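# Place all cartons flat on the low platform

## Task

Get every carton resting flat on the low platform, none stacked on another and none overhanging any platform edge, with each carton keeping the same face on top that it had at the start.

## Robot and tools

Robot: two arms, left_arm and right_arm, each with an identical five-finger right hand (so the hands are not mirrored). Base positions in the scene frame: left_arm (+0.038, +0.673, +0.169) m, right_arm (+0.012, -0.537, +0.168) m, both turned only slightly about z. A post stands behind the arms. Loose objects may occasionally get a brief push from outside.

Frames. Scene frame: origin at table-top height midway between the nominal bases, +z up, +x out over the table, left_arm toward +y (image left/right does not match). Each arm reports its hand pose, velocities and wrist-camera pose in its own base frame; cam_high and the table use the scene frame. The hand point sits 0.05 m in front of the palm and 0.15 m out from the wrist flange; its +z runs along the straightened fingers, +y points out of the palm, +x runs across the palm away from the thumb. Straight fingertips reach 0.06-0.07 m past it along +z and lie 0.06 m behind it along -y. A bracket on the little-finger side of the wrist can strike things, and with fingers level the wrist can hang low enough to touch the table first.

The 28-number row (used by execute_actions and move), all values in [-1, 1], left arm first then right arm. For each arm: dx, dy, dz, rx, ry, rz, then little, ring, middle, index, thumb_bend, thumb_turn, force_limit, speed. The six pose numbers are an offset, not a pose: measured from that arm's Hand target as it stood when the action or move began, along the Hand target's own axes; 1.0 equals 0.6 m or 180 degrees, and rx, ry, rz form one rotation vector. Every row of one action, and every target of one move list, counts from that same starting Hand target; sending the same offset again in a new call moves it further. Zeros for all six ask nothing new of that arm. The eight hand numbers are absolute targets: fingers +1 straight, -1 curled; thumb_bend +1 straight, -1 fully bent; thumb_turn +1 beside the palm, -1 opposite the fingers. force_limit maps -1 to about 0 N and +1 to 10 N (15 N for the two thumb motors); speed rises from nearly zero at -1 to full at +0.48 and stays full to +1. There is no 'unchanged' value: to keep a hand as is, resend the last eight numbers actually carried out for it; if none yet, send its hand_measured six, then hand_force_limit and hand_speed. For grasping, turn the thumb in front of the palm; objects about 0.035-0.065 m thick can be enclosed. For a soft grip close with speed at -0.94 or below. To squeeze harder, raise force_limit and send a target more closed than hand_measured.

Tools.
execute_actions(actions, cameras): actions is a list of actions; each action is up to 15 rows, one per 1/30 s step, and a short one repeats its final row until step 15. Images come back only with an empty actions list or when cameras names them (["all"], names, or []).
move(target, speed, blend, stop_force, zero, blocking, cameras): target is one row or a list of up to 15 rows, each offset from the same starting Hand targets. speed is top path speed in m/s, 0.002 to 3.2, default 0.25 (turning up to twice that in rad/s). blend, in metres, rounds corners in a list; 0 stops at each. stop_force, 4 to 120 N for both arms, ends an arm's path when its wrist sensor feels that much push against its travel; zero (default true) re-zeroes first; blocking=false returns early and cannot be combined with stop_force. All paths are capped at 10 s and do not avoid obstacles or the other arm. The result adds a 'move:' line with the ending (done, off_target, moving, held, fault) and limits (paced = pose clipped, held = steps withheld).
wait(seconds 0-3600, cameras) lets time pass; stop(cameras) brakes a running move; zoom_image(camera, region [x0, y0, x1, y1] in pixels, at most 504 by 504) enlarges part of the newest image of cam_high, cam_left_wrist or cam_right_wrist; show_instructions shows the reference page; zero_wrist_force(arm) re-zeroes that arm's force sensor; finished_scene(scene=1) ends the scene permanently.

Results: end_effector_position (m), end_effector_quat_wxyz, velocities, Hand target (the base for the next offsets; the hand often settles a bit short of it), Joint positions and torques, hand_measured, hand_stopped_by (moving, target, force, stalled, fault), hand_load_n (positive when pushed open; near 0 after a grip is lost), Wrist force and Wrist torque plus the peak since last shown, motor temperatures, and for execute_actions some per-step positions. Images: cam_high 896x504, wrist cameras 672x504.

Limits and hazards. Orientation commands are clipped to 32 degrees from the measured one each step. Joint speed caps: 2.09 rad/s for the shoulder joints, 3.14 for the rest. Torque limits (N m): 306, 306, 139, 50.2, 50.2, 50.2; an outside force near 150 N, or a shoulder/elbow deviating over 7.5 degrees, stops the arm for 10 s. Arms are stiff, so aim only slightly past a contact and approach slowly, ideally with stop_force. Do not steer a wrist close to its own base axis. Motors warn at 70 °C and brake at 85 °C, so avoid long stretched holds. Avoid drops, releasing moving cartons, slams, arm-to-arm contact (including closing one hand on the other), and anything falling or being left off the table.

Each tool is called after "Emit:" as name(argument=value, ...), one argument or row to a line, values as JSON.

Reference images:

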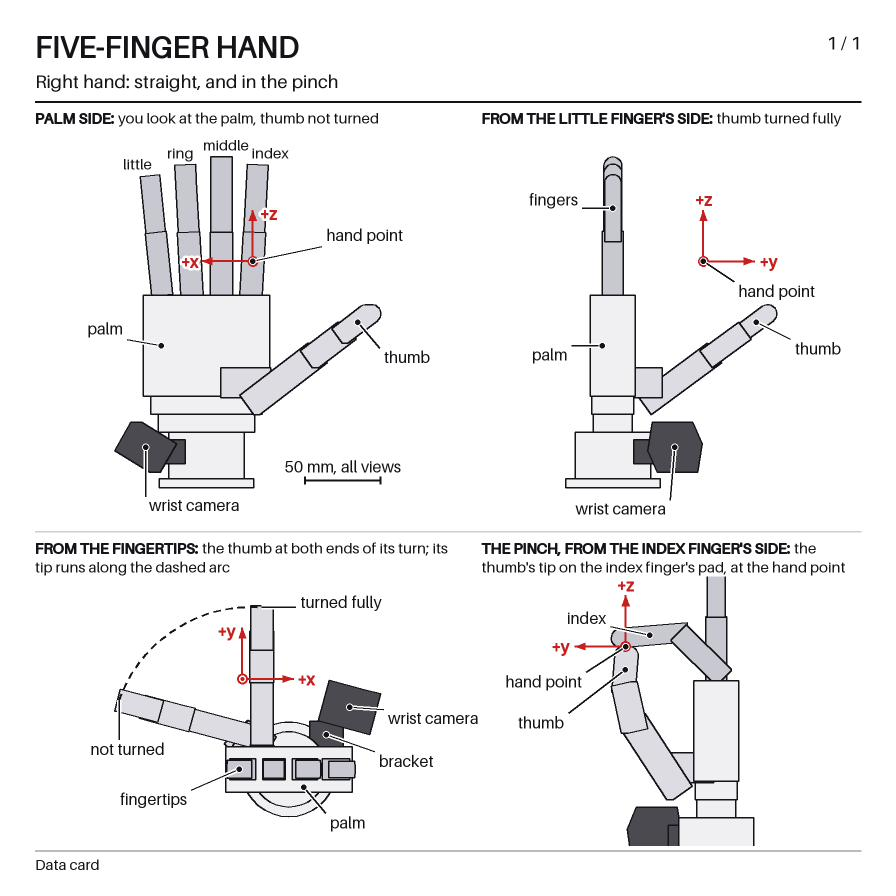

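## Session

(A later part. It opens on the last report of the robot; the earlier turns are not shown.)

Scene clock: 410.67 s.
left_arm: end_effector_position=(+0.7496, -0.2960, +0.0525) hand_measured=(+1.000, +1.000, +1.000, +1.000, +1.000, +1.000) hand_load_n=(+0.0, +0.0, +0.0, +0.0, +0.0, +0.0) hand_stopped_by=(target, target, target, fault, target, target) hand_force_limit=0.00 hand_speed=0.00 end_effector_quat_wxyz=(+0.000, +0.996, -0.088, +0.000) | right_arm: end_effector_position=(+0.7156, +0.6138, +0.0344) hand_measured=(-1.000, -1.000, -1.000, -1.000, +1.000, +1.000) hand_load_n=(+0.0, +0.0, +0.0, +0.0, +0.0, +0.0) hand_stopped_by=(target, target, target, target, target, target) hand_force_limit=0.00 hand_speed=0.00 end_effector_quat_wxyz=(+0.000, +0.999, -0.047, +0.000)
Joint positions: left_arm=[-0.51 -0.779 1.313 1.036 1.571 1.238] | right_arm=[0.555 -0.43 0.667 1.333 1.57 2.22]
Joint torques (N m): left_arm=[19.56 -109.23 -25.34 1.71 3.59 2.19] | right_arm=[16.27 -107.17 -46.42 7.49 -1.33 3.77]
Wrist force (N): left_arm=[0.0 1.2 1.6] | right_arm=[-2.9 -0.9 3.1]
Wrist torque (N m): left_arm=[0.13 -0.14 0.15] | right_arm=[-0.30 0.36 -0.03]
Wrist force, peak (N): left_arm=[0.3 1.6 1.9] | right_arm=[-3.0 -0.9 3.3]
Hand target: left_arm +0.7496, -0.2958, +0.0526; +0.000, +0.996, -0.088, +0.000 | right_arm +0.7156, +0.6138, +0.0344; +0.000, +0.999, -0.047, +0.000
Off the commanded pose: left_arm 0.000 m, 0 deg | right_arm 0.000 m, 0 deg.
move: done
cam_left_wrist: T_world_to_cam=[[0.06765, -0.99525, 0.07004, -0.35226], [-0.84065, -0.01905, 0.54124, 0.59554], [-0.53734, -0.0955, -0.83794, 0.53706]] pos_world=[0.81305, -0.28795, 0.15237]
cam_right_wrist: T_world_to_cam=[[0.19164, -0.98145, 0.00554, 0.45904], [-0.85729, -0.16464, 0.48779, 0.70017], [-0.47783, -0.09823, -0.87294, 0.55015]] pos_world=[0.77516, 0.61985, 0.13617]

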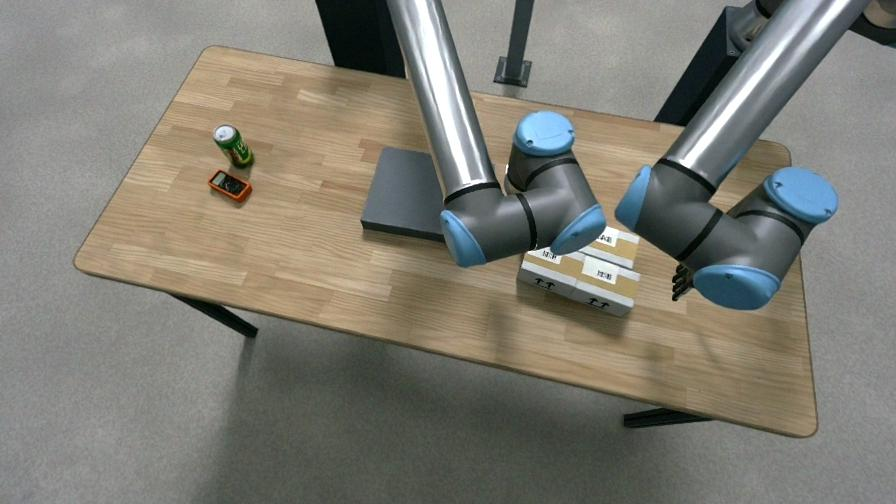

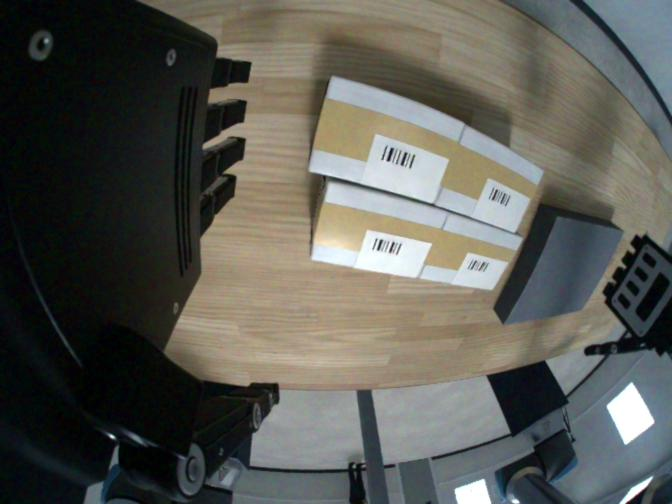

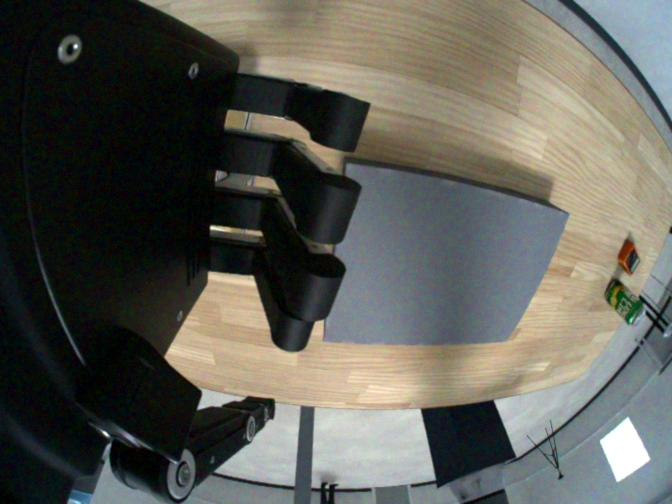

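Emit:
move(
  target=[0,0,0.2393,0,0,0,1,1,1,1,1,1,0,0, 0,0,0.05,0,0,0,-1,-1,-1,-1,1,1,0,0],
  speed=0.12,
  stop_force=12,
  cameras=["all"],
)

Scene clock: 419.90 s.
left_arm: end_effector_position=(+0.7497, -0.2958, -0.0910) hand_measured=(+1.000, +1.000, +1.000, +1.000, +1.000, +1.000) hand_load_n=(+0.0, +0.0, +0.0, +0.0, +0.0, +0.0) hand_stopped_by=(target, target, target, fault, target, target) hand_force_limit=0.00 hand_speed=0.00 end_effector_quat_wxyz=(+0.000, +0.996, -0.088, +0.000) | right_arm: end_effector_position=(+0.7156, +0.6138, +0.0044) hand_measured=(-1.000, -1.000, -1.000, -1.000, +1.000, +1.000) hand_load_n=(+0.0, +0.0, +0.0, +0.0, +0.0, +0.0) hand_stopped_by=(target, target, target, target, target, target) hand_force_limit=0.00 hand_speed=0.00 end_effector_quat_wxyz=(+0.000, +0.999, -0.047, +0.000)
Joint positions: left_arm=[-0.509 -0.638 1.342 0.867 1.571 1.238] | right_arm=[0.555 -0.41 0.682 1.299 1.57 2.22]
Joint torques (N m): left_arm=[18.24 -112.03 -35.7 7.94 -0.34 2.68] | right_arm=[15.4 -144.7 -45.39 7.51 -1.1 3.89]
Wrist force (N): left_arm=[-0.1 1.1 1.4] | right_arm=[-2.9 -0.6 3.2]
Wrist torque (N m): left_arm=[0.08 -0.03 0.11] | right_arm=[-0.26 0.37 -0.02]
Wrist force, peak (N): left_arm=[0.2 1.0 2.4] | right_arm=[-3.3 -0.9 3.1]
Hand target: left_arm +0.7497, -0.2958, -0.0910; +0.000, +0.996, -0.088, +0.000 | right_arm +0.7156, +0.6138, +0.0044; +0.000, +0.999, -0.047, +0.000
Off the commanded pose: left_arm 0.000 m, 0 deg | right_arm 0.000 m, 0 deg.
move: done
cam_left_wrist: T_world_to_cam=[[0.06755, -0.99525, 0.07011, -0.34204], [-0.84078, -0.01895, 0.54105, 0.67351], [-0.53715, -0.0955, -0.83806, 0.41678]] pos_world=[0.81325, -0.28785, 0.00887]
cam_right_wrist: T_world_to_cam=[[0.19164, -0.98145, 0.00554, 0.45921], [-0.85729, -0.16464, 0.48779, 0.7148], [-0.47783, -0.09823, -0.87294, 0.52397]] pos_world=[0.77516, 0.61985, 0.10617]

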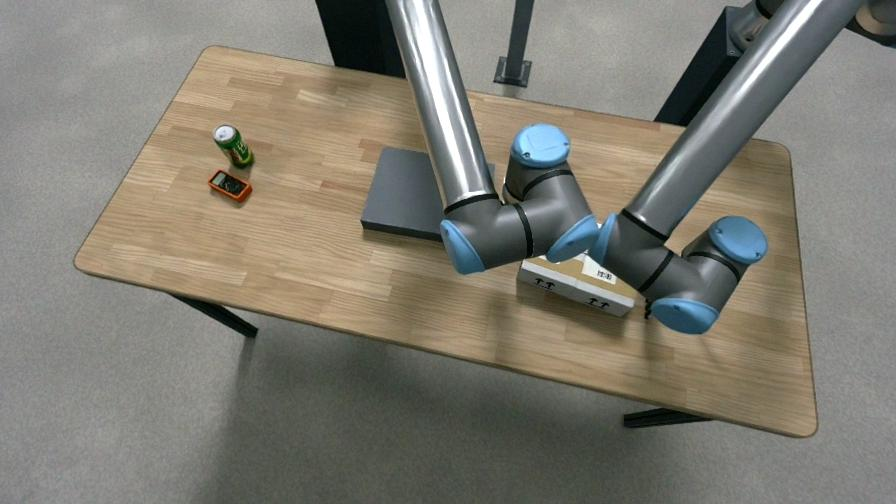

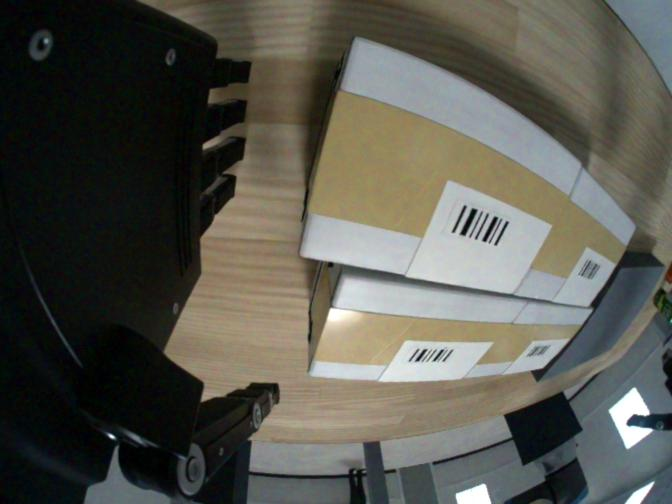

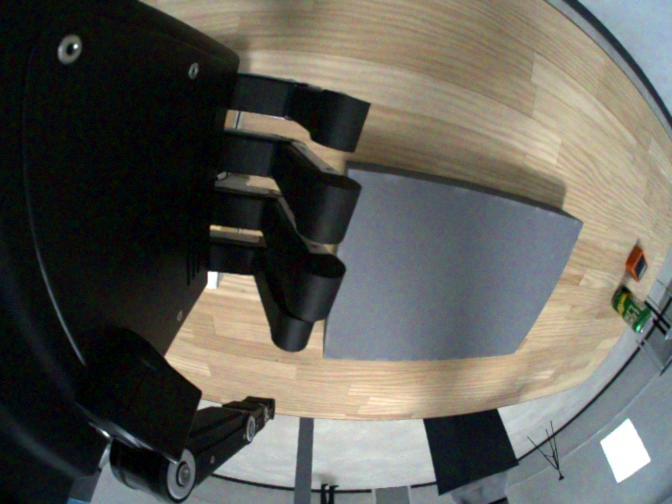

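Emit:
zoom_image(
  camera="cam_right_wrist",
  region=[300, 140, 600, 370],
)

Scaled by 1.680 from the camera's image (finer frame: 960x720).

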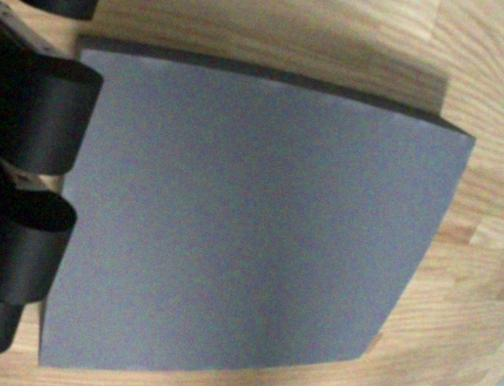

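Emit:
move(
  target=[0.0167,0,0,0,0,0,1,1,1,1,1,1,0,0, 0.004,0,0.2623,0,0,0,-1,-1,-1,-1,1,1,0,0],
  speed=0.1,
  stop_force=12,
  cameras=["all"],
)

Scene clock: 466.27 s.
left_arm: end_effector_position=(+0.7596, -0.2976, -0.0910) hand_measured=(+1.000, +1.000, +1.000, +1.000, +1.000, +1.000) hand_load_n=(+0.0, +0.0, +0.0, +0.0, -0.5, +0.0) hand_stopped_by=(target, target, target, fault, target, target) hand_force_limit=0.00 hand_speed=0.00 end_effector_quat_wxyz=(+0.000, +0.996, -0.088, +0.000) | right_arm: end_effector_position=(+0.7180, +0.6136, -0.1530) hand_measured=(-1.000, -1.000, -1.000, -1.000, +1.000, +1.000) hand_load_n=(+0.0, +0.0, +0.0, +0.0, +0.0, +0.0) hand_stopped_by=(target, target, target, target, target, target) hand_force_limit=0.00 hand_speed=0.00 end_effector_quat_wxyz=(+0.000, +0.999, -0.047, +0.000)
Joint positions: left_arm=[-0.505 -0.625 1.314 0.882 1.571 1.242] | right_arm=[0.553 -0.269 0.682 1.158 1.57 2.218]
Joint torques (N m): left_arm=[9.34 -107.94 -22.02 1.65 0.06 0.88] | right_arm=[-1.19 -144.98 -27.77 7.63 -0.81 -2.98]
Wrist force (N): left_arm=[0.0 0.8 1.5] | right_arm=[-2.9 -0.7 3.3]
Wrist torque (N m): left_arm=[0.05 -0.09 -0.17] | right_arm=[-0.29 0.36 0.00]
Wrist force, peak (N): left_arm=[0.1 1.2 1.7] | right_arm=[-3.1 -0.8 4.7]
Hand target: left_arm +0.7596, -0.2976, -0.0910; +0.000, +0.996, -0.088, +0.000 | right_arm +0.7180, +0.6136, -0.1530; +0.000, +0.999, -0.047, +0.000
Off the commanded pose: left_arm 0.000 m, 0 deg | right_arm 0.000 m, 0 deg.
move: done
cam_left_wrist: T_world_to_cam=[[0.06755, -0.99525, 0.07011, -0.3444], [-0.84073, -0.01895, 0.54112, 0.68176], [-0.53722, -0.09549, -0.83802, 0.422]] pos_world=[0.82315, -0.28955, 0.00887]
cam_right_wrist: T_world_to_cam=[[0.19164, -0.98145, 0.00554, 0.45944], [-0.85729, -0.16464, 0.48779, 0.79352], [-0.47783, -0.09823, -0.87294, 0.38764]] pos_world=[0.77746, 0.61965, -0.05123]

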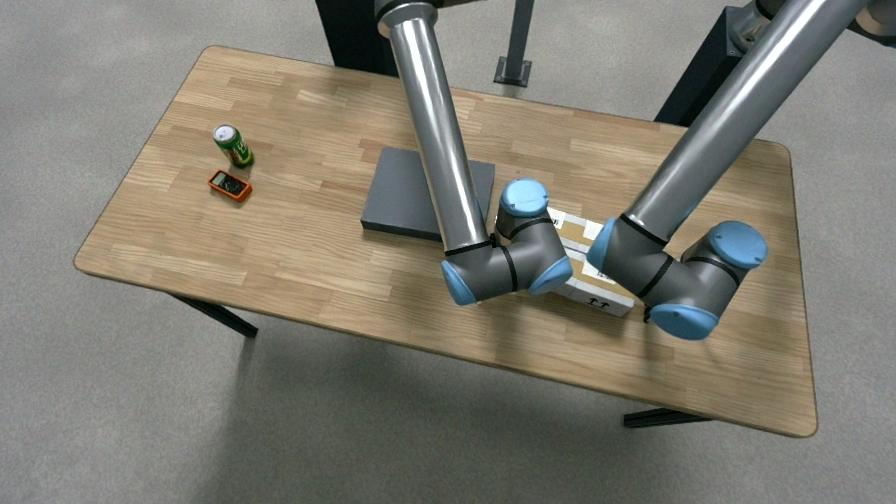

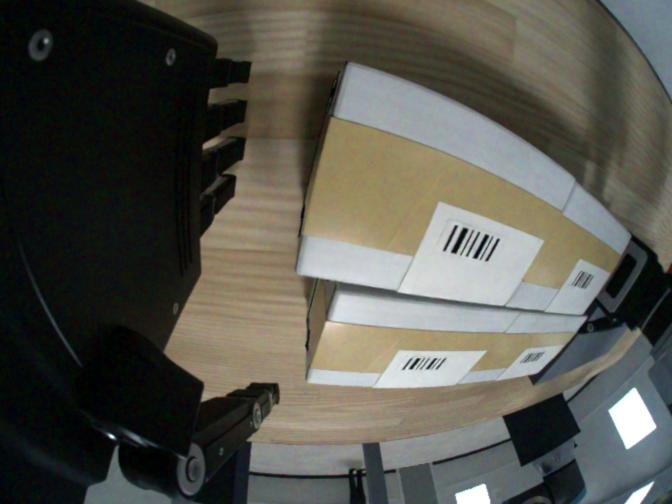

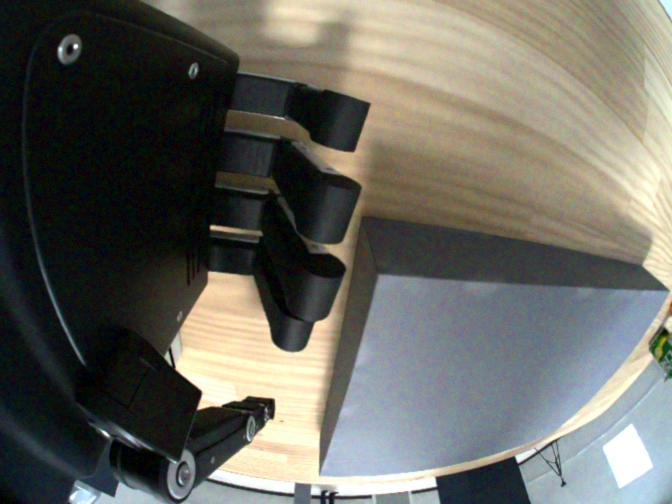

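Emit:
zoom_image(
  camera="cam_left_wrist",
  region=[540, 200, 672, 380],
)

Scaled by 2.800 from the camera's image (finer frame: 960x720).

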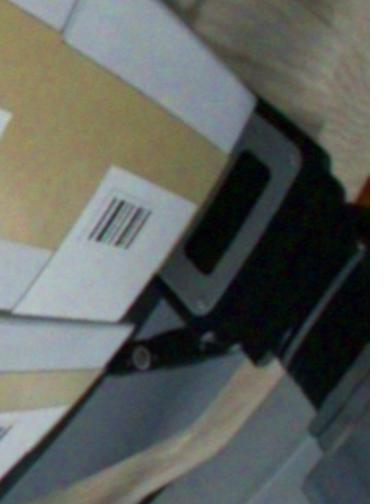

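Emit:
move(
  target=[0,0.055,0,0,0,0,1,1,1,1,1,1,0,0, 0,-0.05,0,0,0,0,-1,-1,-1,-1,1,1,0,0],
  speed=0.03,
  stop_force=8,
  cameras=["cam_left_wrist"],
)

Scene clock: 479.67 s.
left_arm: end_effector_position=(+0.7564, -0.3153, -0.0910) hand_measured=(+1.000, +1.000, +1.000, +1.000, +1.000, +1.000) hand_load_n=(+0.0, +0.0, +0.0, +0.0, +0.0, +0.0) hand_stopped_by=(target, target, target, fault, target, target) hand_force_limit=0.00 hand_speed=0.00 end_effector_quat_wxyz=(+0.000, +0.996, -0.088, +0.000) | right_arm: end_effector_position=(+0.7192, +0.6270, -0.1530) hand_measured=(-1.000, -1.000, -1.000, -1.000, +1.000, +1.000) hand_load_n=(+0.0, +0.0, +0.0, +0.0, +0.0, +0.0) hand_stopped_by=(target, target, target, target, target, target) hand_force_limit=0.00 hand_speed=0.00 end_effector_quat_wxyz=(+0.000, +0.999, -0.047, +0.000)
Joint positions: left_arm=[-0.526 -0.622 1.307 0.885 1.571 1.221] | right_arm=[0.564 -0.245 0.63 1.185 1.57 2.229]
Joint torques (N m): left_arm=[21.27 -105.02 -20.67 2.14 0.1 2.73] | right_arm=[-7.87 -147.63 -43.53 1.89 -0.31 -4.02]
Wrist force (N): left_arm=[0.3 1.4 1.4] | right_arm=[-3.1 -1.1 3.4]
Wrist torque (N m): left_arm=[0.15 -0.13 0.17] | right_arm=[-0.35 0.38 -0.21]
Wrist force, peak (N): left_arm=[0.0 1.5 1.8] | right_arm=[-3.7 -0.9 3.5]
Hand target: left_arm +0.7564, -0.3153, -0.0910; +0.000, +0.996, -0.088, +0.000 (not the last commanded pose) | right_arm +0.7192, +0.6270, -0.1530; +0.000, +0.999, -0.047, +0.000 (not the last commanded pose)
Off the commanded pose: left_arm 0.015 m, 0 deg | right_arm 0.017 m, 0 deg.
move: held (right_arm; a check stopped the path), off_target (left_arm; braked when a check withheld steps of right_arm); limits=held
pose unreachable (right arm): on one or more control steps of this call, first in action 0 (counted from 0), this arm could not follow its commanded pose, so it was not sent that pose on those steps. It may still have moved: this result reports where it is.
cause: moving toward the commanded pose would bring a part of the arm too close to another arm (a part of this arm just beyond joint 4 (wrist 1) and a part of the left arm just beyond its joint 3 (elbow), along the way the arms are being sent, or toward where that arm still pushes).
cam_left_wrist: T_world_to_cam=[[0.06755, -0.99525, 0.07011, -0.3618], [-0.84073, -0.01895, 0.54112, 0.67874], [-0.53722, -0.09549, -0.83802, 0.41859]] pos_world=[0.81995, -0.30725, 0.00887]

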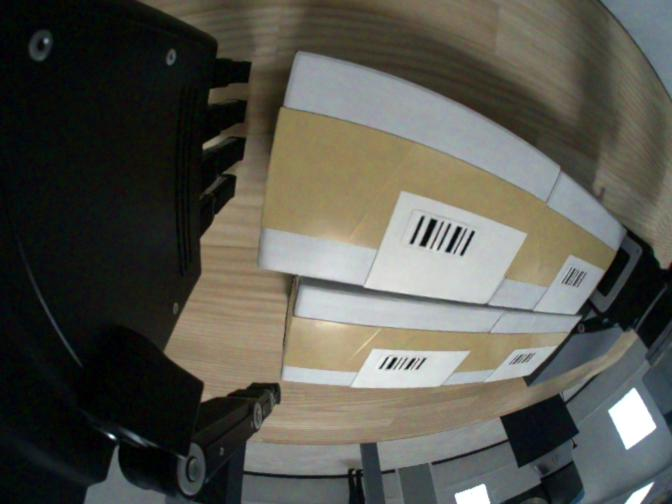

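Emit:
move(
  target=[
    [0,-0.02,-0.3,0,0,0,1,1,1,1,1,1,0,0, 0,0,0,0,0,0,-1,-1,-1,-1,1,1,0,0],
    [-0.4840,-0.6513,-0.4573,0,0,0,1,1,1,1,1,1,0,0, 0,0,0,0,0,0,-1,-1,-1,-1,1,1,0,0],
  ],
  speed=0.3,
  blend=[0.03,0],
  cameras=["cam_high"],
)

Scene clock: 533.93 s.
left_arm: end_effector_position=(+0.5389, +0.1204, +0.1832) hand_measured=(+1.000, +1.000, +1.000, +1.000, +1.000, +1.000) hand_load_n=(+0.0, +0.0, +0.0, +0.0, +0.0, +0.0) hand_stopped_by=(target, target, target, fault, target, target) hand_force_limit=0.00 hand_speed=0.00 end_effector_quat_wxyz=(+0.000, +0.996, -0.088, +0.000) | right_arm: end_effector_position=(+0.7192, +0.6270, -0.1530) hand_measured=(-1.000, -1.000, -1.000, -1.000, +1.000, +1.000) hand_load_n=(+0.0, +0.0, +0.0, +0.0, +0.0, +0.0) hand_stopped_by=(target, target, target, target, target, target) hand_force_limit=0.00 hand_speed=0.00 end_effector_quat_wxyz=(+0.000, +0.999, -0.047, +0.000)
Joint positions: left_arm=[0 -1.212 1.772 1.01 1.571 1.747] | right_arm=[0.564 -0.245 0.63 1.185 1.57 2.229]
Joint torques (N m): left_arm=[8.62 -57.59 -36.51 1.06 3.95 0.42] | right_arm=[-7.83 -146.79 -43.97 1.68 1.37 -4]
Wrist force (N): left_arm=[-0.3 1.5 2.1] | right_arm=[-3.5 -1.3 3.8]
Wrist torque (N m): left_arm=[0.19 -0.10 0.11] | right_arm=[-0.40 0.43 -0.24]
Wrist force, peak (N): left_arm=[0.0 1.6 4.4] | right_arm=[-3.5 -1.2 4.1]
Hand target: left_arm +0.5390, +0.1204, +0.1832; +0.000, +0.996, -0.088, +0.000 | right_arm +0.7192, +0.6270, -0.1530; +0.000, +0.999, -0.047, +0.000
Off the commanded pose: left_arm 0.000 m, 0 deg | right_arm 0.000 m, 0 deg.
move: done

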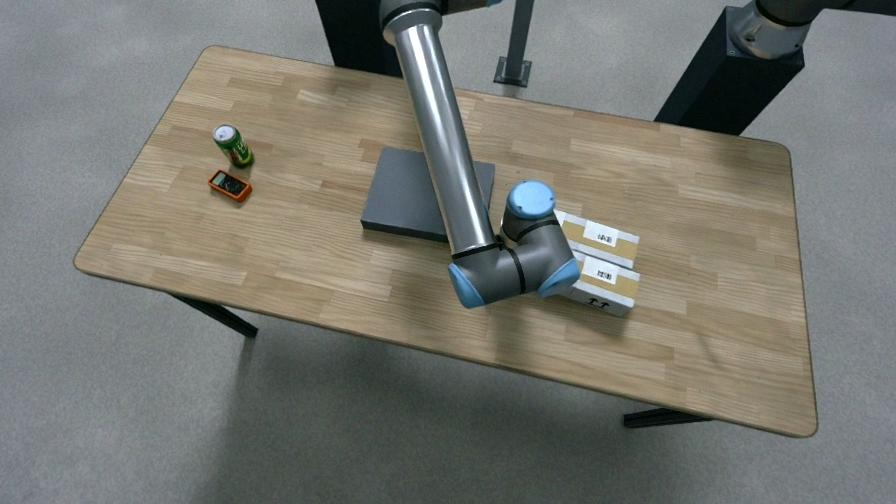

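Emit:
move(
  target=[
    [-0.0310,-0.1741,0.0005,0.1231,-0.0219,0,1,1,1,1,1,1,0,0, 0,0,0,0,0,0,-1,-1,-1,-1,1,1,0,0],
    [-0.0597,-0.3351,-0.0668,0.2461,-0.0439,0,1,1,1,1,1,1,0,0, 0,0,0,0,0,0,-1,-1,-1,-1,1,1,0,0],
    [-0.0817,-0.4584,-0.1917,0.3692,-0.0658,0,1,1,1,1,1,1,0,0, 0,0,0,0,0,0,-1,-1,-1,-1,1,1,0,0],
  ],
  speed=0.3,
  blend=[0.02,0.02,0],
)

Scene clock: 550.17 s.
left_arm: end_effector_position=(+0.5389, +0.3998, +0.2980) hand_measured=(+1.000, +1.000, +1.000, +1.000, +1.000, +1.000) hand_load_n=(+0.0, +0.0, +0.0, +0.0, +0.0, +0.0) hand_stopped_by=(target, target, target, fault, target, target) hand_force_limit=0.00 hand_speed=0.00 end_effector_quat_wxyz=(-0.553, +0.828, -0.073, -0.049) | right_arm: end_effector_position=(+0.7192, +0.6270, -0.1530) hand_measured=(-1.000, -1.000, -1.000, -1.000, +1.000, +1.000) hand_load_n=(+0.0, +0.0, +0.0, +0.0, +0.0, +0.0) hand_stopped_by=(target, target, target, target, target, target) hand_force_limit=0.00 hand_speed=0.00 end_effector_quat_wxyz=(+0.000, +0.999, -0.047, +0.000)
Joint positions: left_arm=[-0.001 -1.211 1.773 1.011 0.393 1.745] | right_arm=[0.564 -0.245 0.63 1.185 1.57 2.229]
Joint torques (N m): left_arm=[-9.8 -73.29 -38.9 7.9 -3.2 -2.24] | right_arm=[-7.66 -146.57 -43.75 1.97 1.52 -3.79]
Wrist force (N): left_arm=[-0.2 1.2 2.4] | right_arm=[-3.4 -1.2 3.9]
Wrist torque (N m): left_arm=[0.10 -0.19 -0.25] | right_arm=[-0.39 0.41 -0.23]
Wrist force, peak (N): left_arm=[0.2 2.4 2.3] | right_arm=[-3.6 -1.2 4.4]
Hand target: left_arm +0.5389, +0.3998, +0.2982; -0.553, +0.828, -0.073, -0.049 | right_arm +0.7192, +0.6270, -0.1530; +0.000, +0.999, -0.047, +0.000
Off the commanded pose: left_arm 0.000 m, 0 deg | right_arm 0.000 m, 0 deg.
move: done

Emit:
move(
  target=[
    [-0.0310,-0.1741,0.0005,0.1231,-0.0219,0,1,1,1,1,1,1,0,0, 0,0,0,0,0,0,-1,-1,-1,-1,1,1,0,0],
    [-0.0597,-0.3351,-0.0668,0.2461,-0.0439,0,1,1,1,1,1,1,0,0, 0,0,0,0,0,0,-1,-1,-1,-1,1,1,0,0],
  ],
  speed=0.25,
  blend=[0.02,0],
)

Scene clock: 557.60 s.
left_arm: end_effector_position=(+0.5387, +0.4410, +0.5021) hand_measured=(+1.000, +1.000, +1.000, +1.000, +1.000, +1.000) hand_load_n=(+0.0, +0.0, +0.0, +0.0, +0.0, +0.0) hand_stopped_by=(target, target, target, fault, target, target) hand_force_limit=0.00 hand_speed=0.00 end_effector_quat_wxyz=(+0.828, -0.554, +0.049, +0.073) | right_arm: end_effector_position=(+0.7192, +0.6270, -0.1530) hand_measured=(-1.000, -1.000, -1.000, -1.000, +1.000, +1.000) hand_load_n=(+0.5, +0.0, +0.0, +0.0, +0.5, +0.0) hand_stopped_by=(target, target, target, target, target, target) hand_force_limit=0.00 hand_speed=0.00 end_effector_quat_wxyz=(+0.000, +0.999, -0.047, +0.000)
Joint positions: left_arm=[-0.001 -1.211 1.773 1.006 -0.392 1.75] | right_arm=[0.564 -0.245 0.63 1.185 1.57 2.229]
Joint torques (N m): left_arm=[-19.86 -68.22 -25.87 1.29 -2.91 3.08] | right_arm=[-5.7 -145.77 -43.66 2.03 1.55 -3.72]
Wrist force (N): left_arm=[-0.5 0.0 3.1] | right_arm=[-3.4 -1.1 4.1]
Wrist torque (N m): left_arm=[-0.16 -0.17 -0.15] | right_arm=[-0.39 0.41 -0.23]
Wrist force, peak (N): left_arm=[-0.2 1.2 3.6] | right_arm=[-3.8 -1.2 4.2]
Hand target: left_arm +0.5388, +0.4409, +0.5022; +0.828, -0.553, +0.049, +0.073 | right_arm +0.7192, +0.6270, -0.1530; +0.000, +0.999, -0.047, +0.000
Off the commanded pose: left_arm 0.000 m, 0 deg | right_arm 0.000 m, 0 deg.
move: done

Emit:
move(
  target=[
    [-0.0310,-0.1741,0.0005,0.1231,-0.0219,0,1,1,1,1,1,1,0,0, 0,0,0,0,0,0,-1,-1,-1,-1,1,1,0,0],
    [-0.0597,-0.3351,-0.0668,0.2461,-0.0439,0,1,1,1,1,1,1,0,0, 0,0,0,0,0,0,-1,-1,-1,-1,1,1,0,0],
    [-0.0817,-0.4584,-0.1917,0.3692,-0.0658,0,1,1,1,1,1,1,0,0, 0,0,0,0,0,0,-1,-1,-1,-1,1,1,0,0],
  ],
  speed=0.3,
  blend=[0.02,0.02,0],
)

Scene clock: 565.03 s.
left_arm: end_effector_position=(+0.5386, +0.2279, +0.7164) hand_measured=(+1.000, +1.000, +1.000, +1.000, +1.000, +1.000) hand_load_n=(+0.0, +0.0, +0.0, +0.0, +0.0, +0.0) hand_stopped_by=(target, target, target, fault, target, target) hand_force_limit=0.00 hand_speed=0.00 end_effector_quat_wxyz=(+0.996, +0.000, +0.000, +0.088) | right_arm: end_effector_position=(+0.7192, +0.6270, -0.1530) hand_measured=(-1.000, -1.000, -1.000, -1.000, +1.000, +1.000) hand_load_n=(+0.0, +0.0, +0.0, +0.0, +0.0, +0.0) hand_stopped_by=(target, target, target, target, target, target) hand_force_limit=0.00 hand_speed=0.00 end_effector_quat_wxyz=(+0.000, +0.999, -0.047, +0.000)
Joint positions: left_arm=[0 -1.211 1.773 1.008 -1.571 1.748] | right_arm=[0.564 -0.245 0.63 1.185 1.57 2.229]
Joint torques (N m): left_arm=[9.61 -60.05 -25.05 1.41 -1.61 0.17] | right_arm=[-6 -145.94 -44.4 2.11 1.42 -3.6]
Wrist force (N): left_arm=[-0.8 0.8 3.5] | right_arm=[-3.5 -1.2 3.9]
Wrist torque (N m): left_arm=[-0.13 -0.08 -0.06] | right_arm=[-0.41 0.43 -0.24]
Wrist force, peak (N): left_arm=[-1.0 1.1 4.0] | right_arm=[-3.9 -1.5 4.0]
Hand target: left_arm +0.5386, +0.2278, +0.7163; +0.996, +0.000, +0.000, +0.088 | right_arm +0.7192, +0.6270, -0.1530; +0.000, +0.999, -0.047, +0.000
Off the commanded pose: left_arm 0.000 m, 0 deg | right_arm 0.000 m, 0 deg.
move: done

Emit:
move(
  target=[
    [0.1874,-0.0334,0.0692,0.0219,0.1231,0,1,1,1,1,1,1,0,0, 0,0,0,0,0,0,-1,-1,-1,-1,1,1,0,0],
    [0.3867,-0.0689,0.0602,0.0439,0.2461,0,1,1,1,1,1,1,0,0, 0,0,0,0,0,0,-1,-1,-1,-1,1,1,0,0],
    [0.5672,-0.1011,-0.0257,0.0658,0.3692,0,1,1,1,1,1,1,0,0, 0,0,0,0,0,0,-1,-1,-1,-1,1,1,0,0],
    [0.7019,-0.1251,-0.1750,0.0877,0.4923,0,1,1,1,1,1,1,0,0, 0,0,0,0,0,0,-1,-1,-1,-1,1,1,0,0],
  ],
  speed=0.35,
  blend=[0.02,0.02,0.02,0],
)

Scene clock: 581.30 s.
left_arm: end_effector_position=(+0.9665, +0.2278, +0.6117) hand_measured=(+1.000, +1.000, +1.000, +1.000, +1.000, +1.000) hand_load_n=(+0.0, +0.0, +0.0, +0.0, +0.0, -0.5) hand_stopped_by=(target, target, target, fault, target, target) hand_force_limit=0.00 hand_speed=0.00 end_effector_quat_wxyz=(+0.705, +0.062, +0.704, +0.062) | right_arm: end_effector_position=(+0.7192, +0.6270, -0.1530) hand_measured=(-1.000, -1.000, -1.000, -1.000, +1.000, +1.000) hand_load_n=(+0.0, +0.0, +0.5, +0.0, +0.0, +0.0) hand_stopped_by=(target, target, target, target, target, target) hand_force_limit=0.00 hand_speed=0.00 end_effector_quat_wxyz=(+0.000, +0.999, -0.047, +0.000)
Joint positions: left_arm=[0 -1.212 1.772 2.581 -1.57 1.747] | right_arm=[0.564 -0.245 0.63 1.185 1.57 2.229]
Joint torques (N m): left_arm=[16.83 -67.84 -31.42 1.55 -2.34 -2.43] | right_arm=[-6.6 -145.5 -43.96 2.1 1.56 -3.44]
Wrist force (N): left_arm=[-1.5 0.9 2.7] | right_arm=[-3.7 -1.0 4.2]
Wrist torque (N m): left_arm=[0.00 0.00 -0.03] | right_arm=[-0.39 0.44 -0.24]
Wrist force, peak (N): left_arm=[-1.8 1.0 4.7] | right_arm=[-3.9 -1.3 4.3]
Hand target: left_arm +0.9665, +0.2278, +0.6116; +0.705, +0.062, +0.704, +0.062 | right_arm +0.7192, +0.6270, -0.1530; +0.000, +0.999, -0.047, +0.000
Off the commanded pose: left_arm 0.000 m, 0 deg | right_arm 0.000 m, 0 deg.
move: done

Emit:
move(
  target=[
    [0.1874,-0.0334,0.0692,0.0219,0.1231,0,1,1,1,1,1,1,0,0, 0,0,0,0,0,0,-1,-1,-1,-1,1,1,0,0],
    [0.3867,-0.0689,0.0602,0.0439,0.2461,0,1,1,1,1,1,1,0,0, 0,0,0,0,0,0,-1,-1,-1,-1,1,1,0,0],
    [0.5672,-0.1011,-0.0257,0.0658,0.3692,0,1,1,1,1,1,1,0,0, 0,0,0,0,0,0,-1,-1,-1,-1,1,1,0,0],
    [0.7019,-0.1251,-0.1750,0.0877,0.4923,0,1,1,1,1,1,1,0,0, 0,0,0,0,0,0,-1,-1,-1,-1,1,1,0,0],
  ],
  speed=0.35,
  blend=[0.02,0.02,0.02,0],
  cameras=["all"],
)

Scene clock: 588.90 s.
left_arm: end_effector_position=(+0.8618, +0.2278, +0.1838) hand_measured=(+1.000, +1.000, +1.000, +1.000, +1.000, +1.000) hand_load_n=(+0.0, +0.0, +0.0, +0.0, +0.0, +0.0) hand_stopped_by=(target, target, target, fault, target, target) hand_force_limit=0.00 hand_speed=0.00 end_effector_quat_wxyz=(+0.000, +0.088, +0.996, +0.000) | right_arm: end_effector_position=(+0.7192, +0.6270, -0.1530) hand_measured=(-1.000, -1.000, -1.000, -1.000, +1.000, +1.000) hand_load_n=(+0.0, +0.0, +0.0, +0.0, +0.0, +0.0) hand_stopped_by=(target, target, target, target, target, target) hand_force_limit=0.00 hand_speed=0.00 end_effector_quat_wxyz=(+0.000, +0.999, -0.047, +0.000)
Joint positions: left_arm=[0 -1.21 1.769 4.153 -1.571 1.747] | right_arm=[0.564 -0.245 0.63 1.185 1.57 2.229]
Joint torques (N m): left_arm=[-6.69 -87.88 -34.85 -1.3 -4.1 -3.03] | right_arm=[-5.83 -145.5 -43.29 2.37 1.44 -3.04]
Wrist force (N): left_arm=[0.0 0.9 2.2] | right_arm=[-3.7 -1.2 4.1]
Wrist torque (N m): left_arm=[0.07 -0.16 0.09] | right_arm=[-0.40 0.46 -0.26]
Wrist force, peak (N): left_arm=[-1.7 1.2 3.4] | right_arm=[-3.9 -1.0 4.5]
Hand target: left_arm +0.8617, +0.2277, +0.1838; +0.000, +0.088, +0.996, +0.000 | right_arm +0.7192, +0.6270, -0.1530; +0.000, +0.999, -0.047, +0.000
Off the commanded pose: left_arm 0.000 m, 0 deg | right_arm 0.000 m, 0 deg.
move: done
cam_left_wrist: T_world_to_cam=[[-0.06804, 0.99523, 0.06988, -0.1842], [0.84, 0.01936, 0.54225, -0.82854], [0.53831, 0.09559, -0.83731, -0.21328]] pos_world=[0.79825, 0.21975, 0.28357]
cam_right_wrist: T_world_to_cam=[[0.19159, -0.98146, 0.00548, 0.47231], [-0.85737, -0.16464, 0.48766, 0.79679], [-0.47772, -0.09813, -0.87302, 0.38937]] pos_world=[0.77866, 0.63295, -0.05123]

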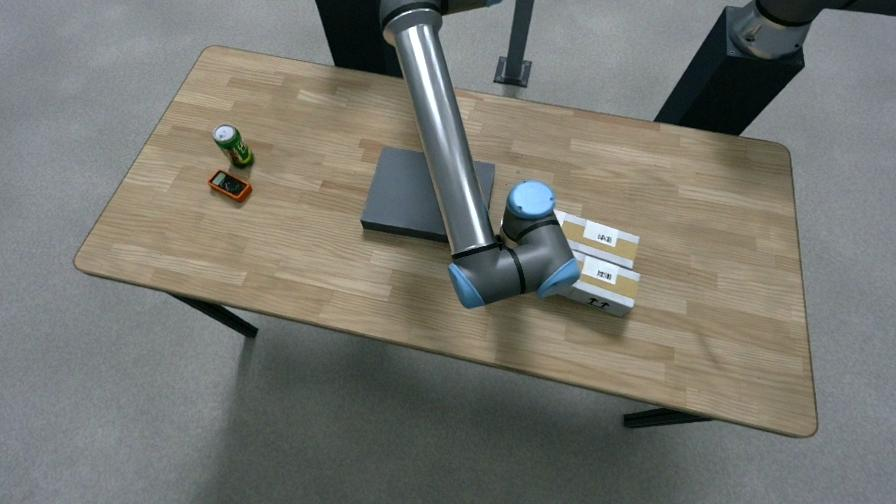

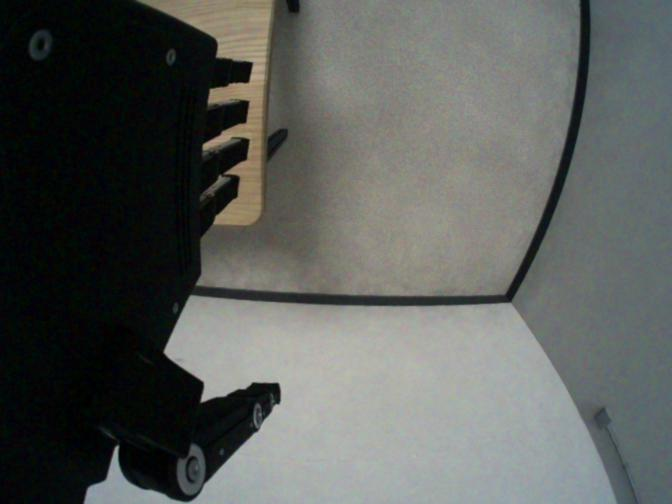

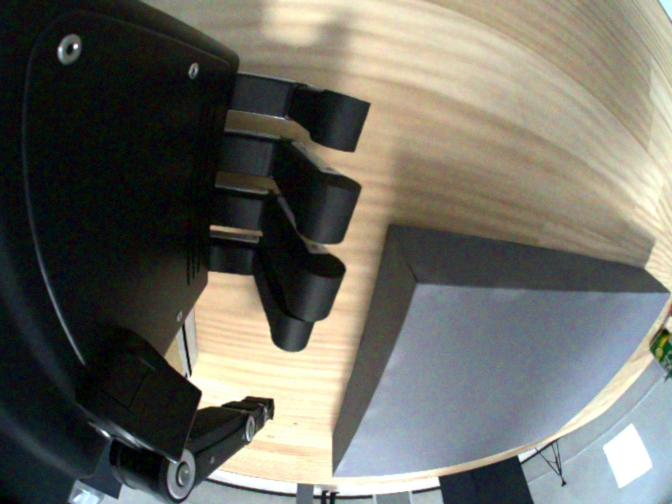

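Emit:
move(
  target=[
    [0.004,-0.25,0.05,0,0,-0.5,1,1,1,1,1,1,0,0, 0,0,0,0,0,0,-1,-1,-1,-1,1,1,0,0],
    [0.0140,-0.8918,0.2230,0,0,-1.0,1,1,1,1,1,1,0,0, 0,0,0,0,0,0,-1,-1,-1,-1,1,1,0,0],
  ],
  speed=0.35,
  blend=[0.03,0],
  cameras=["all"],
)

Scene clock: 602.90 s.
left_arm: end_effector_position=(+0.7596, -0.2977, +0.0498) hand_measured=(+1.000, +1.000, +1.000, +1.000, +1.000, +1.000) hand_load_n=(+0.0, +0.0, +0.0, -0.5, +0.0, +0.0) hand_stopped_by=(target, target, target, fault, target, target) hand_force_limit=0.00 hand_speed=0.00 end_effector_quat_wxyz=(+0.000, +0.996, -0.088, +0.000) | right_arm: end_effector_position=(+0.7192, +0.6270, -0.1530) hand_measured=(-1.000, -1.000, -1.000, -1.000, +1.000, +1.000) hand_load_n=(+0.0, +0.0, +0.5, +0.5, +0.0, +0.0) hand_stopped_by=(target, target, target, target, target, target) hand_force_limit=0.00 hand_speed=0.00 end_effector_quat_wxyz=(+0.000, +0.999, -0.047, +0.000)
Joint positions: left_arm=[-0.505 -1.073 1.854 3.932 -1.571 -1.9] | right_arm=[0.564 -0.245 0.63 1.185 1.57 2.229]
Joint torques (N m): left_arm=[17.3 -88.93 -41.39 -0.85 3.73 -2.78] | right_arm=[-4.5 -145.52 -43.57 2.13 1.45 -2.92]
Wrist force (N): left_arm=[0.1 0.3 1.7] | right_arm=[-3.8 -1.1 4.2]
Wrist torque (N m): left_arm=[-0.03 -0.16 -0.22] | right_arm=[-0.42 0.47 -0.26]
Wrist force, peak (N): left_arm=[-0.1 1.8 2.4] | right_arm=[-4.0 -1.2 4.4]
Hand target: left_arm +0.7597, -0.2976, +0.0499; +0.000, +0.996, -0.088, +0.000 | right_arm +0.7192, +0.6270, -0.1530; +0.000, +0.999, -0.047, +0.000
Off the commanded pose: left_arm 0.000 m, 0 deg | right_arm 0.000 m, 0 deg.
move: done
cam_left_wrist: T_world_to_cam=[[0.06752, -0.99526, 0.07, -0.35434], [-0.84054, -0.01895, 0.54142, 0.60537], [-0.53753, -0.0954, -0.83783, 0.54024]] pos_world=[0.82315, -0.28965, 0.14967]
cam_right_wrist: T_world_to_cam=[[0.19159, -0.98146, 0.00548, 0.47231], [-0.85737, -0.16464, 0.48766, 0.79679], [-0.47772, -0.09813, -0.87302, 0.38937]] pos_world=[0.77866, 0.63295, -0.05123]

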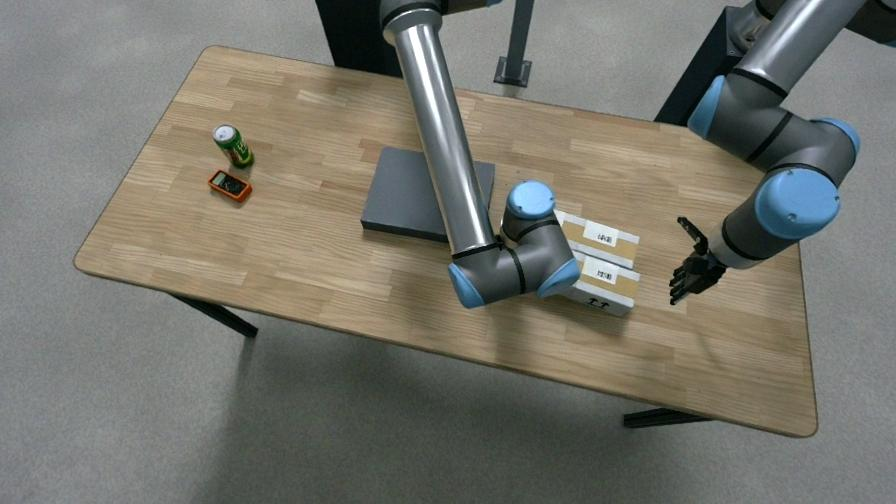

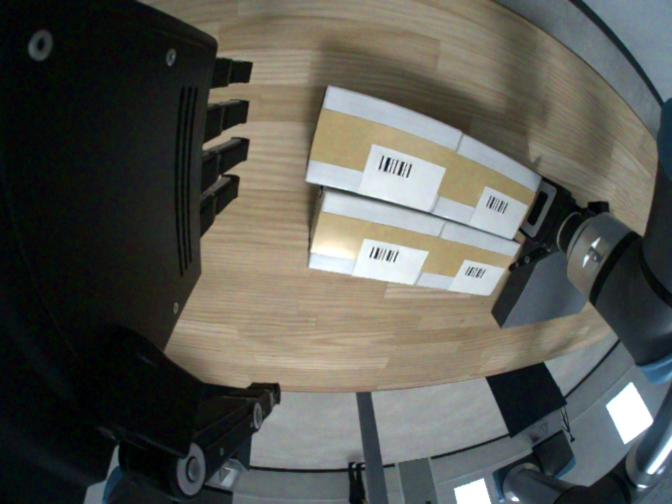

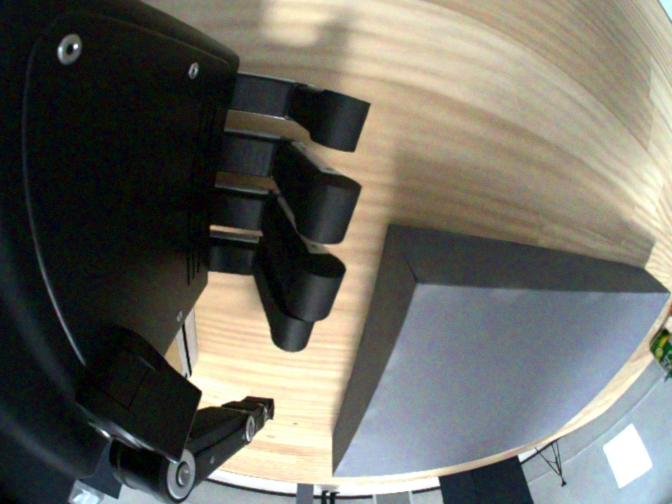

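Emit:
zoom_image(
  camera="cam_left_wrist",
  region=[290, 70, 610, 310],
)

Emit:
zoom_image(
  camera="cam_high",
  region=[500, 190, 740, 330],
)

Scaled by 1.575 from the camera's image (finer frame: 960x720).

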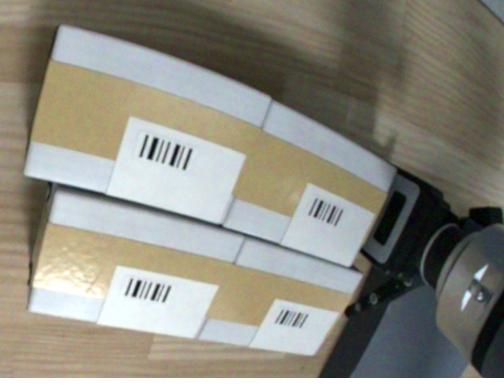

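Scaled by 2.100 from the camera's image (finer frame: 1280x720).

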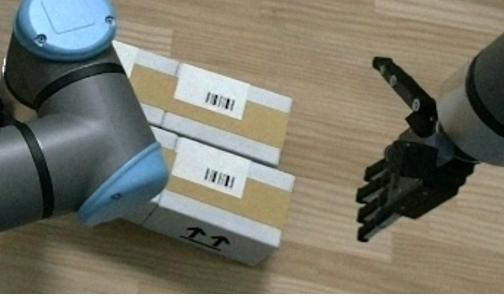

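Emit:
move(
  target=[0,0,0.2347,0,0,0,1,1,1,1,1,1,0,0, 0,0,0,0,0,0,-1,-1,-1,-1,1,1,0,0],
  speed=0.12,
  stop_force=12,
)

Emit:
move(
  target=[0,0.0567,0,0,0,0,1,1,1,1,1,1,0,0, 0,-0.0217,0,0,0,0,-1,-1,-1,-1,1,1,0,0],
  speed=0.03,
  stop_force=8,
  cameras=["all"],
)

Scene clock: 617.73 s.
left_arm: end_effector_position=(+0.7598, -0.2976, -0.0909) hand_measured=(+1.000, +1.000, +1.000, +1.000, +1.000, +1.000) hand_load_n=(+0.0, +0.0, +0.0, +0.0, +0.0, +0.0) hand_stopped_by=(target, target, target, fault, target, target) hand_force_limit=0.00 hand_speed=0.00 end_effector_quat_wxyz=(+0.000, +0.996, -0.088, +0.000) | right_arm: end_effector_position=(+0.7192, +0.6270, -0.1530) hand_measured=(-1.000, -1.000, -1.000, -1.000, +1.000, +1.000) hand_load_n=(+0.0, +0.0, +0.0, +0.0, +0.0, +0.0) hand_stopped_by=(target, target, target, target, target, target) hand_force_limit=0.00 hand_speed=0.00 end_effector_quat_wxyz=(+0.000, +0.999, -0.047, +0.000)
Joint positions: left_arm=[-0.505 -0.887 1.881 3.717 -1.571 -1.9] | right_arm=[0.564 -0.245 0.63 1.185 1.57 2.229]
Joint torques (N m): left_arm=[19.86 -89.33 -33 -0.48 2 0.96] | right_arm=[-5.13 -145.68 -43.79 2.12 1.18 -2.91]
Wrist force (N): left_arm=[-0.1 0.4 2.2] | right_arm=[-3.9 -1.1 4.4]
Wrist torque (N m): left_arm=[0.02 -0.12 -0.15] | right_arm=[-0.41 0.49 -0.26]
Wrist force, peak (N): left_arm=[-0.1 0.8 3.3] | right_arm=[-4.1 -1.2 4.4]
Hand target: left_arm +0.7598, -0.2976, -0.0909; +0.000, +0.996, -0.088, +0.000 | right_arm +0.7192, +0.6270, -0.1530; +0.000, +0.999, -0.047, +0.000
Off the commanded pose: left_arm 0.000 m, 0 deg | right_arm 0.000 m, 0 deg.
move: done

Scene clock: 620.20 s.
left_arm: end_effector_position=(+0.7538, -0.3311, -0.0909) hand_measured=(+1.000, +1.000, +1.000, +1.000, +1.000, +1.000) hand_load_n=(+0.0, +0.0, +0.0, +0.0, +0.0, +0.0) hand_stopped_by=(target, target, target, fault, target, target) hand_force_limit=0.00 hand_speed=0.00 end_effector_quat_wxyz=(+0.000, +0.996, -0.088, +0.000) | right_arm: end_effector_position=(+0.7204, +0.6400, -0.1530) hand_measured=(-1.000, -1.000, -1.000, -1.000, +1.000, +1.000) hand_load_n=(+0.0, +0.0, +0.0, +0.0, +0.0, +0.0) hand_stopped_by=(target, target, target, target, target, target) hand_force_limit=0.00 hand_speed=0.00 end_effector_quat_wxyz=(+0.000, +0.999, -0.047, +0.000)
Joint positions: left_arm=[-0.544 -0.882 1.871 3.723 -1.571 -1.939] | right_arm=[0.574 -0.218 0.574 1.215 1.57 2.239]
Joint torques (N m): left_arm=[20.28 -89.78 -19.76 -6.87 -0.56 2.54] | right_arm=[-7.13 -148.14 -28.99 1.91 0.48 -2.37]
Wrist force (N): left_arm=[-0.3 0.6 2.2] | right_arm=[-3.9 -1.3 4.0]
Wrist torque (N m): left_arm=[0.03 -0.10 0.07] | right_arm=[-0.43 0.49 -0.31]
Wrist force, peak (N): left_arm=[0.0 1.0 2.6] | right_arm=[-4.4 -1.0 4.3]
Hand target: left_arm +0.7538, -0.3311, -0.0909; +0.000, +0.996, -0.088, +0.000 | right_arm +0.7204, +0.6400, -0.1530; +0.000, +0.999, -0.047, +0.000
Off the commanded pose: left_arm 0.000 m, 0 deg | right_arm 0.000 m, 0 deg.
move: done
cam_left_wrist: T_world_to_cam=[[0.06788, -0.99523, 0.07001, -0.37762], [-0.84056, -0.01925, 0.54137, 0.67596], [-0.53744, -0.0956, -0.83786, 0.41591]] pos_world=[0.81735, -0.32305, 0.00897]
cam_right_wrist: T_world_to_cam=[[0.19159, -0.98146, 0.00548, 0.48482], [-0.85737, -0.16464, 0.48766, 0.80004], [-0.47772, -0.09813, -0.87302, 0.39126]] pos_world=[0.77996, 0.64595, -0.05123]

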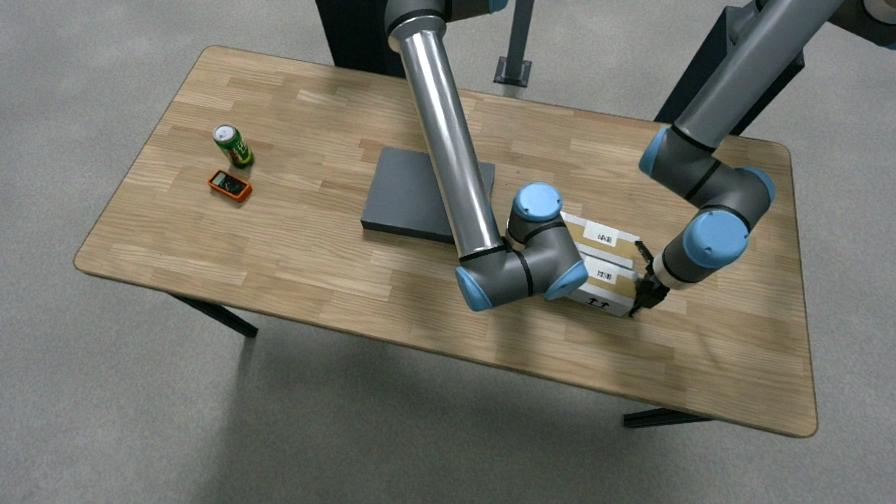

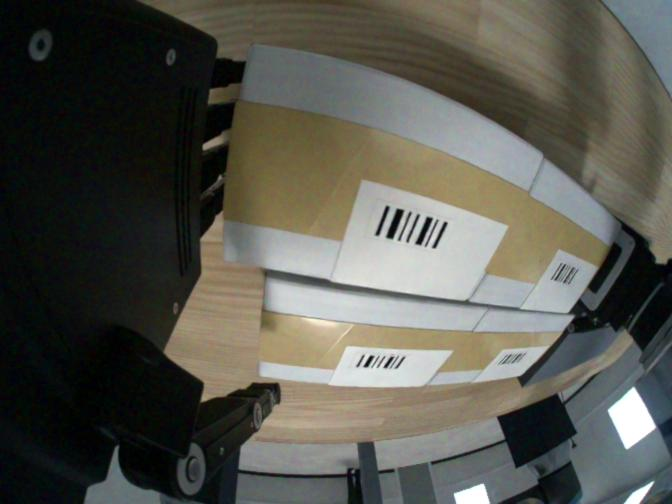

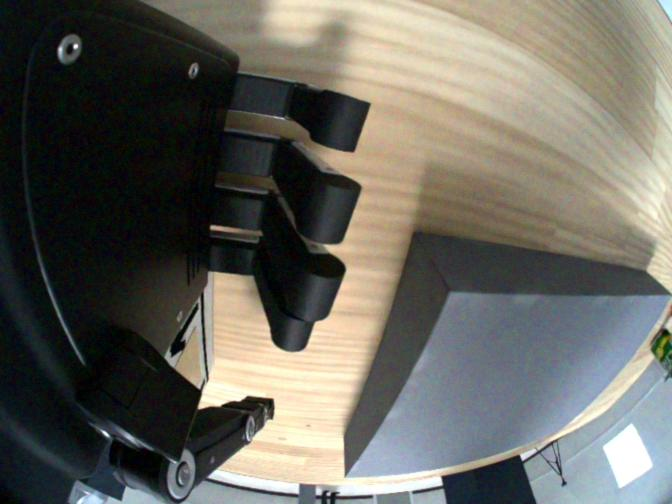

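Emit:
zero_wrist_force(
  arm="left_arm",
)

Emit:
zero_wrist_force(
  arm="right_arm",
)

Emit:
move(
  target=[0,0.05,0,0,0,0,1,1,1,1,1,1,0,0, 0,0,0,0,0,0,-1,-1,-1,-1,1,1,0,0],
  speed=0.01,
  stop_force=8,
)

Wrist force sensor zeroed.

Wrist force sensor zeroed.

Scene clock: 626.40 s.
left_arm: end_effector_position=(+0.7518, -0.3424, -0.0909) hand_measured=(+1.000, +1.000, +1.000, +1.000, +1.000, +1.000) hand_load_n=(+0.0, +0.0, +0.0, +0.0, +0.0, +0.0) hand_stopped_by=(target, target, target, fault, target, target) hand_force_limit=0.00 hand_speed=0.00 end_effector_quat_wxyz=(+0.000, +0.996, -0.088, +0.000) | right_arm: end_effector_position=(+0.7204, +0.6400, -0.1530) hand_measured=(-1.000, -1.000, -1.000, -1.000, +1.000, +1.000) hand_load_n=(+0.5, +0.0, +0.0, +0.0, +0.0, +0.0) hand_stopped_by=(target, target, target, target, target, target) hand_force_limit=0.00 hand_speed=0.00 end_effector_quat_wxyz=(+0.000, +0.999, -0.047, +0.000)
Joint positions: left_arm=[-0.557 -0.88 1.867 3.725 -1.571 -1.952] | right_arm=[0.574 -0.218 0.574 1.215 1.57 2.239]
Joint torques (N m): left_arm=[12.91 -88.49 -21.37 -7.83 -0.48 2.59] | right_arm=[23.59 -145.45 -35.46 1.62 -0.18 -2.38]
Wrist force (N, zeroed by zero_wrist_force): left_arm=[-1.3 -5.0 -3.7] | right_arm=[2.5 8.9 -1.9]
Wrist torque (N m, zeroed by zero_wrist_force): left_arm=[0.22 -0.10 -0.04] | right_arm=[0.61 -0.05 0.74]
Wrist force, peak (N, zeroed by zero_wrist_force): left_arm=[-3.1 -13.3 -5.9] | right_arm=[2.6 11.8 -1.9]
Hand target: left_arm +0.7518, -0.3425, -0.0909; +0.000, +0.996, -0.088, +0.000 (not the last commanded pose) | right_arm +0.7204, +0.6400, -0.1530; +0.000, +0.999, -0.047, +0.000
Off the commanded pose: left_arm 0.018 m, 0 deg | right_arm 0.000 m, 0 deg.
move: contact (left_arm)


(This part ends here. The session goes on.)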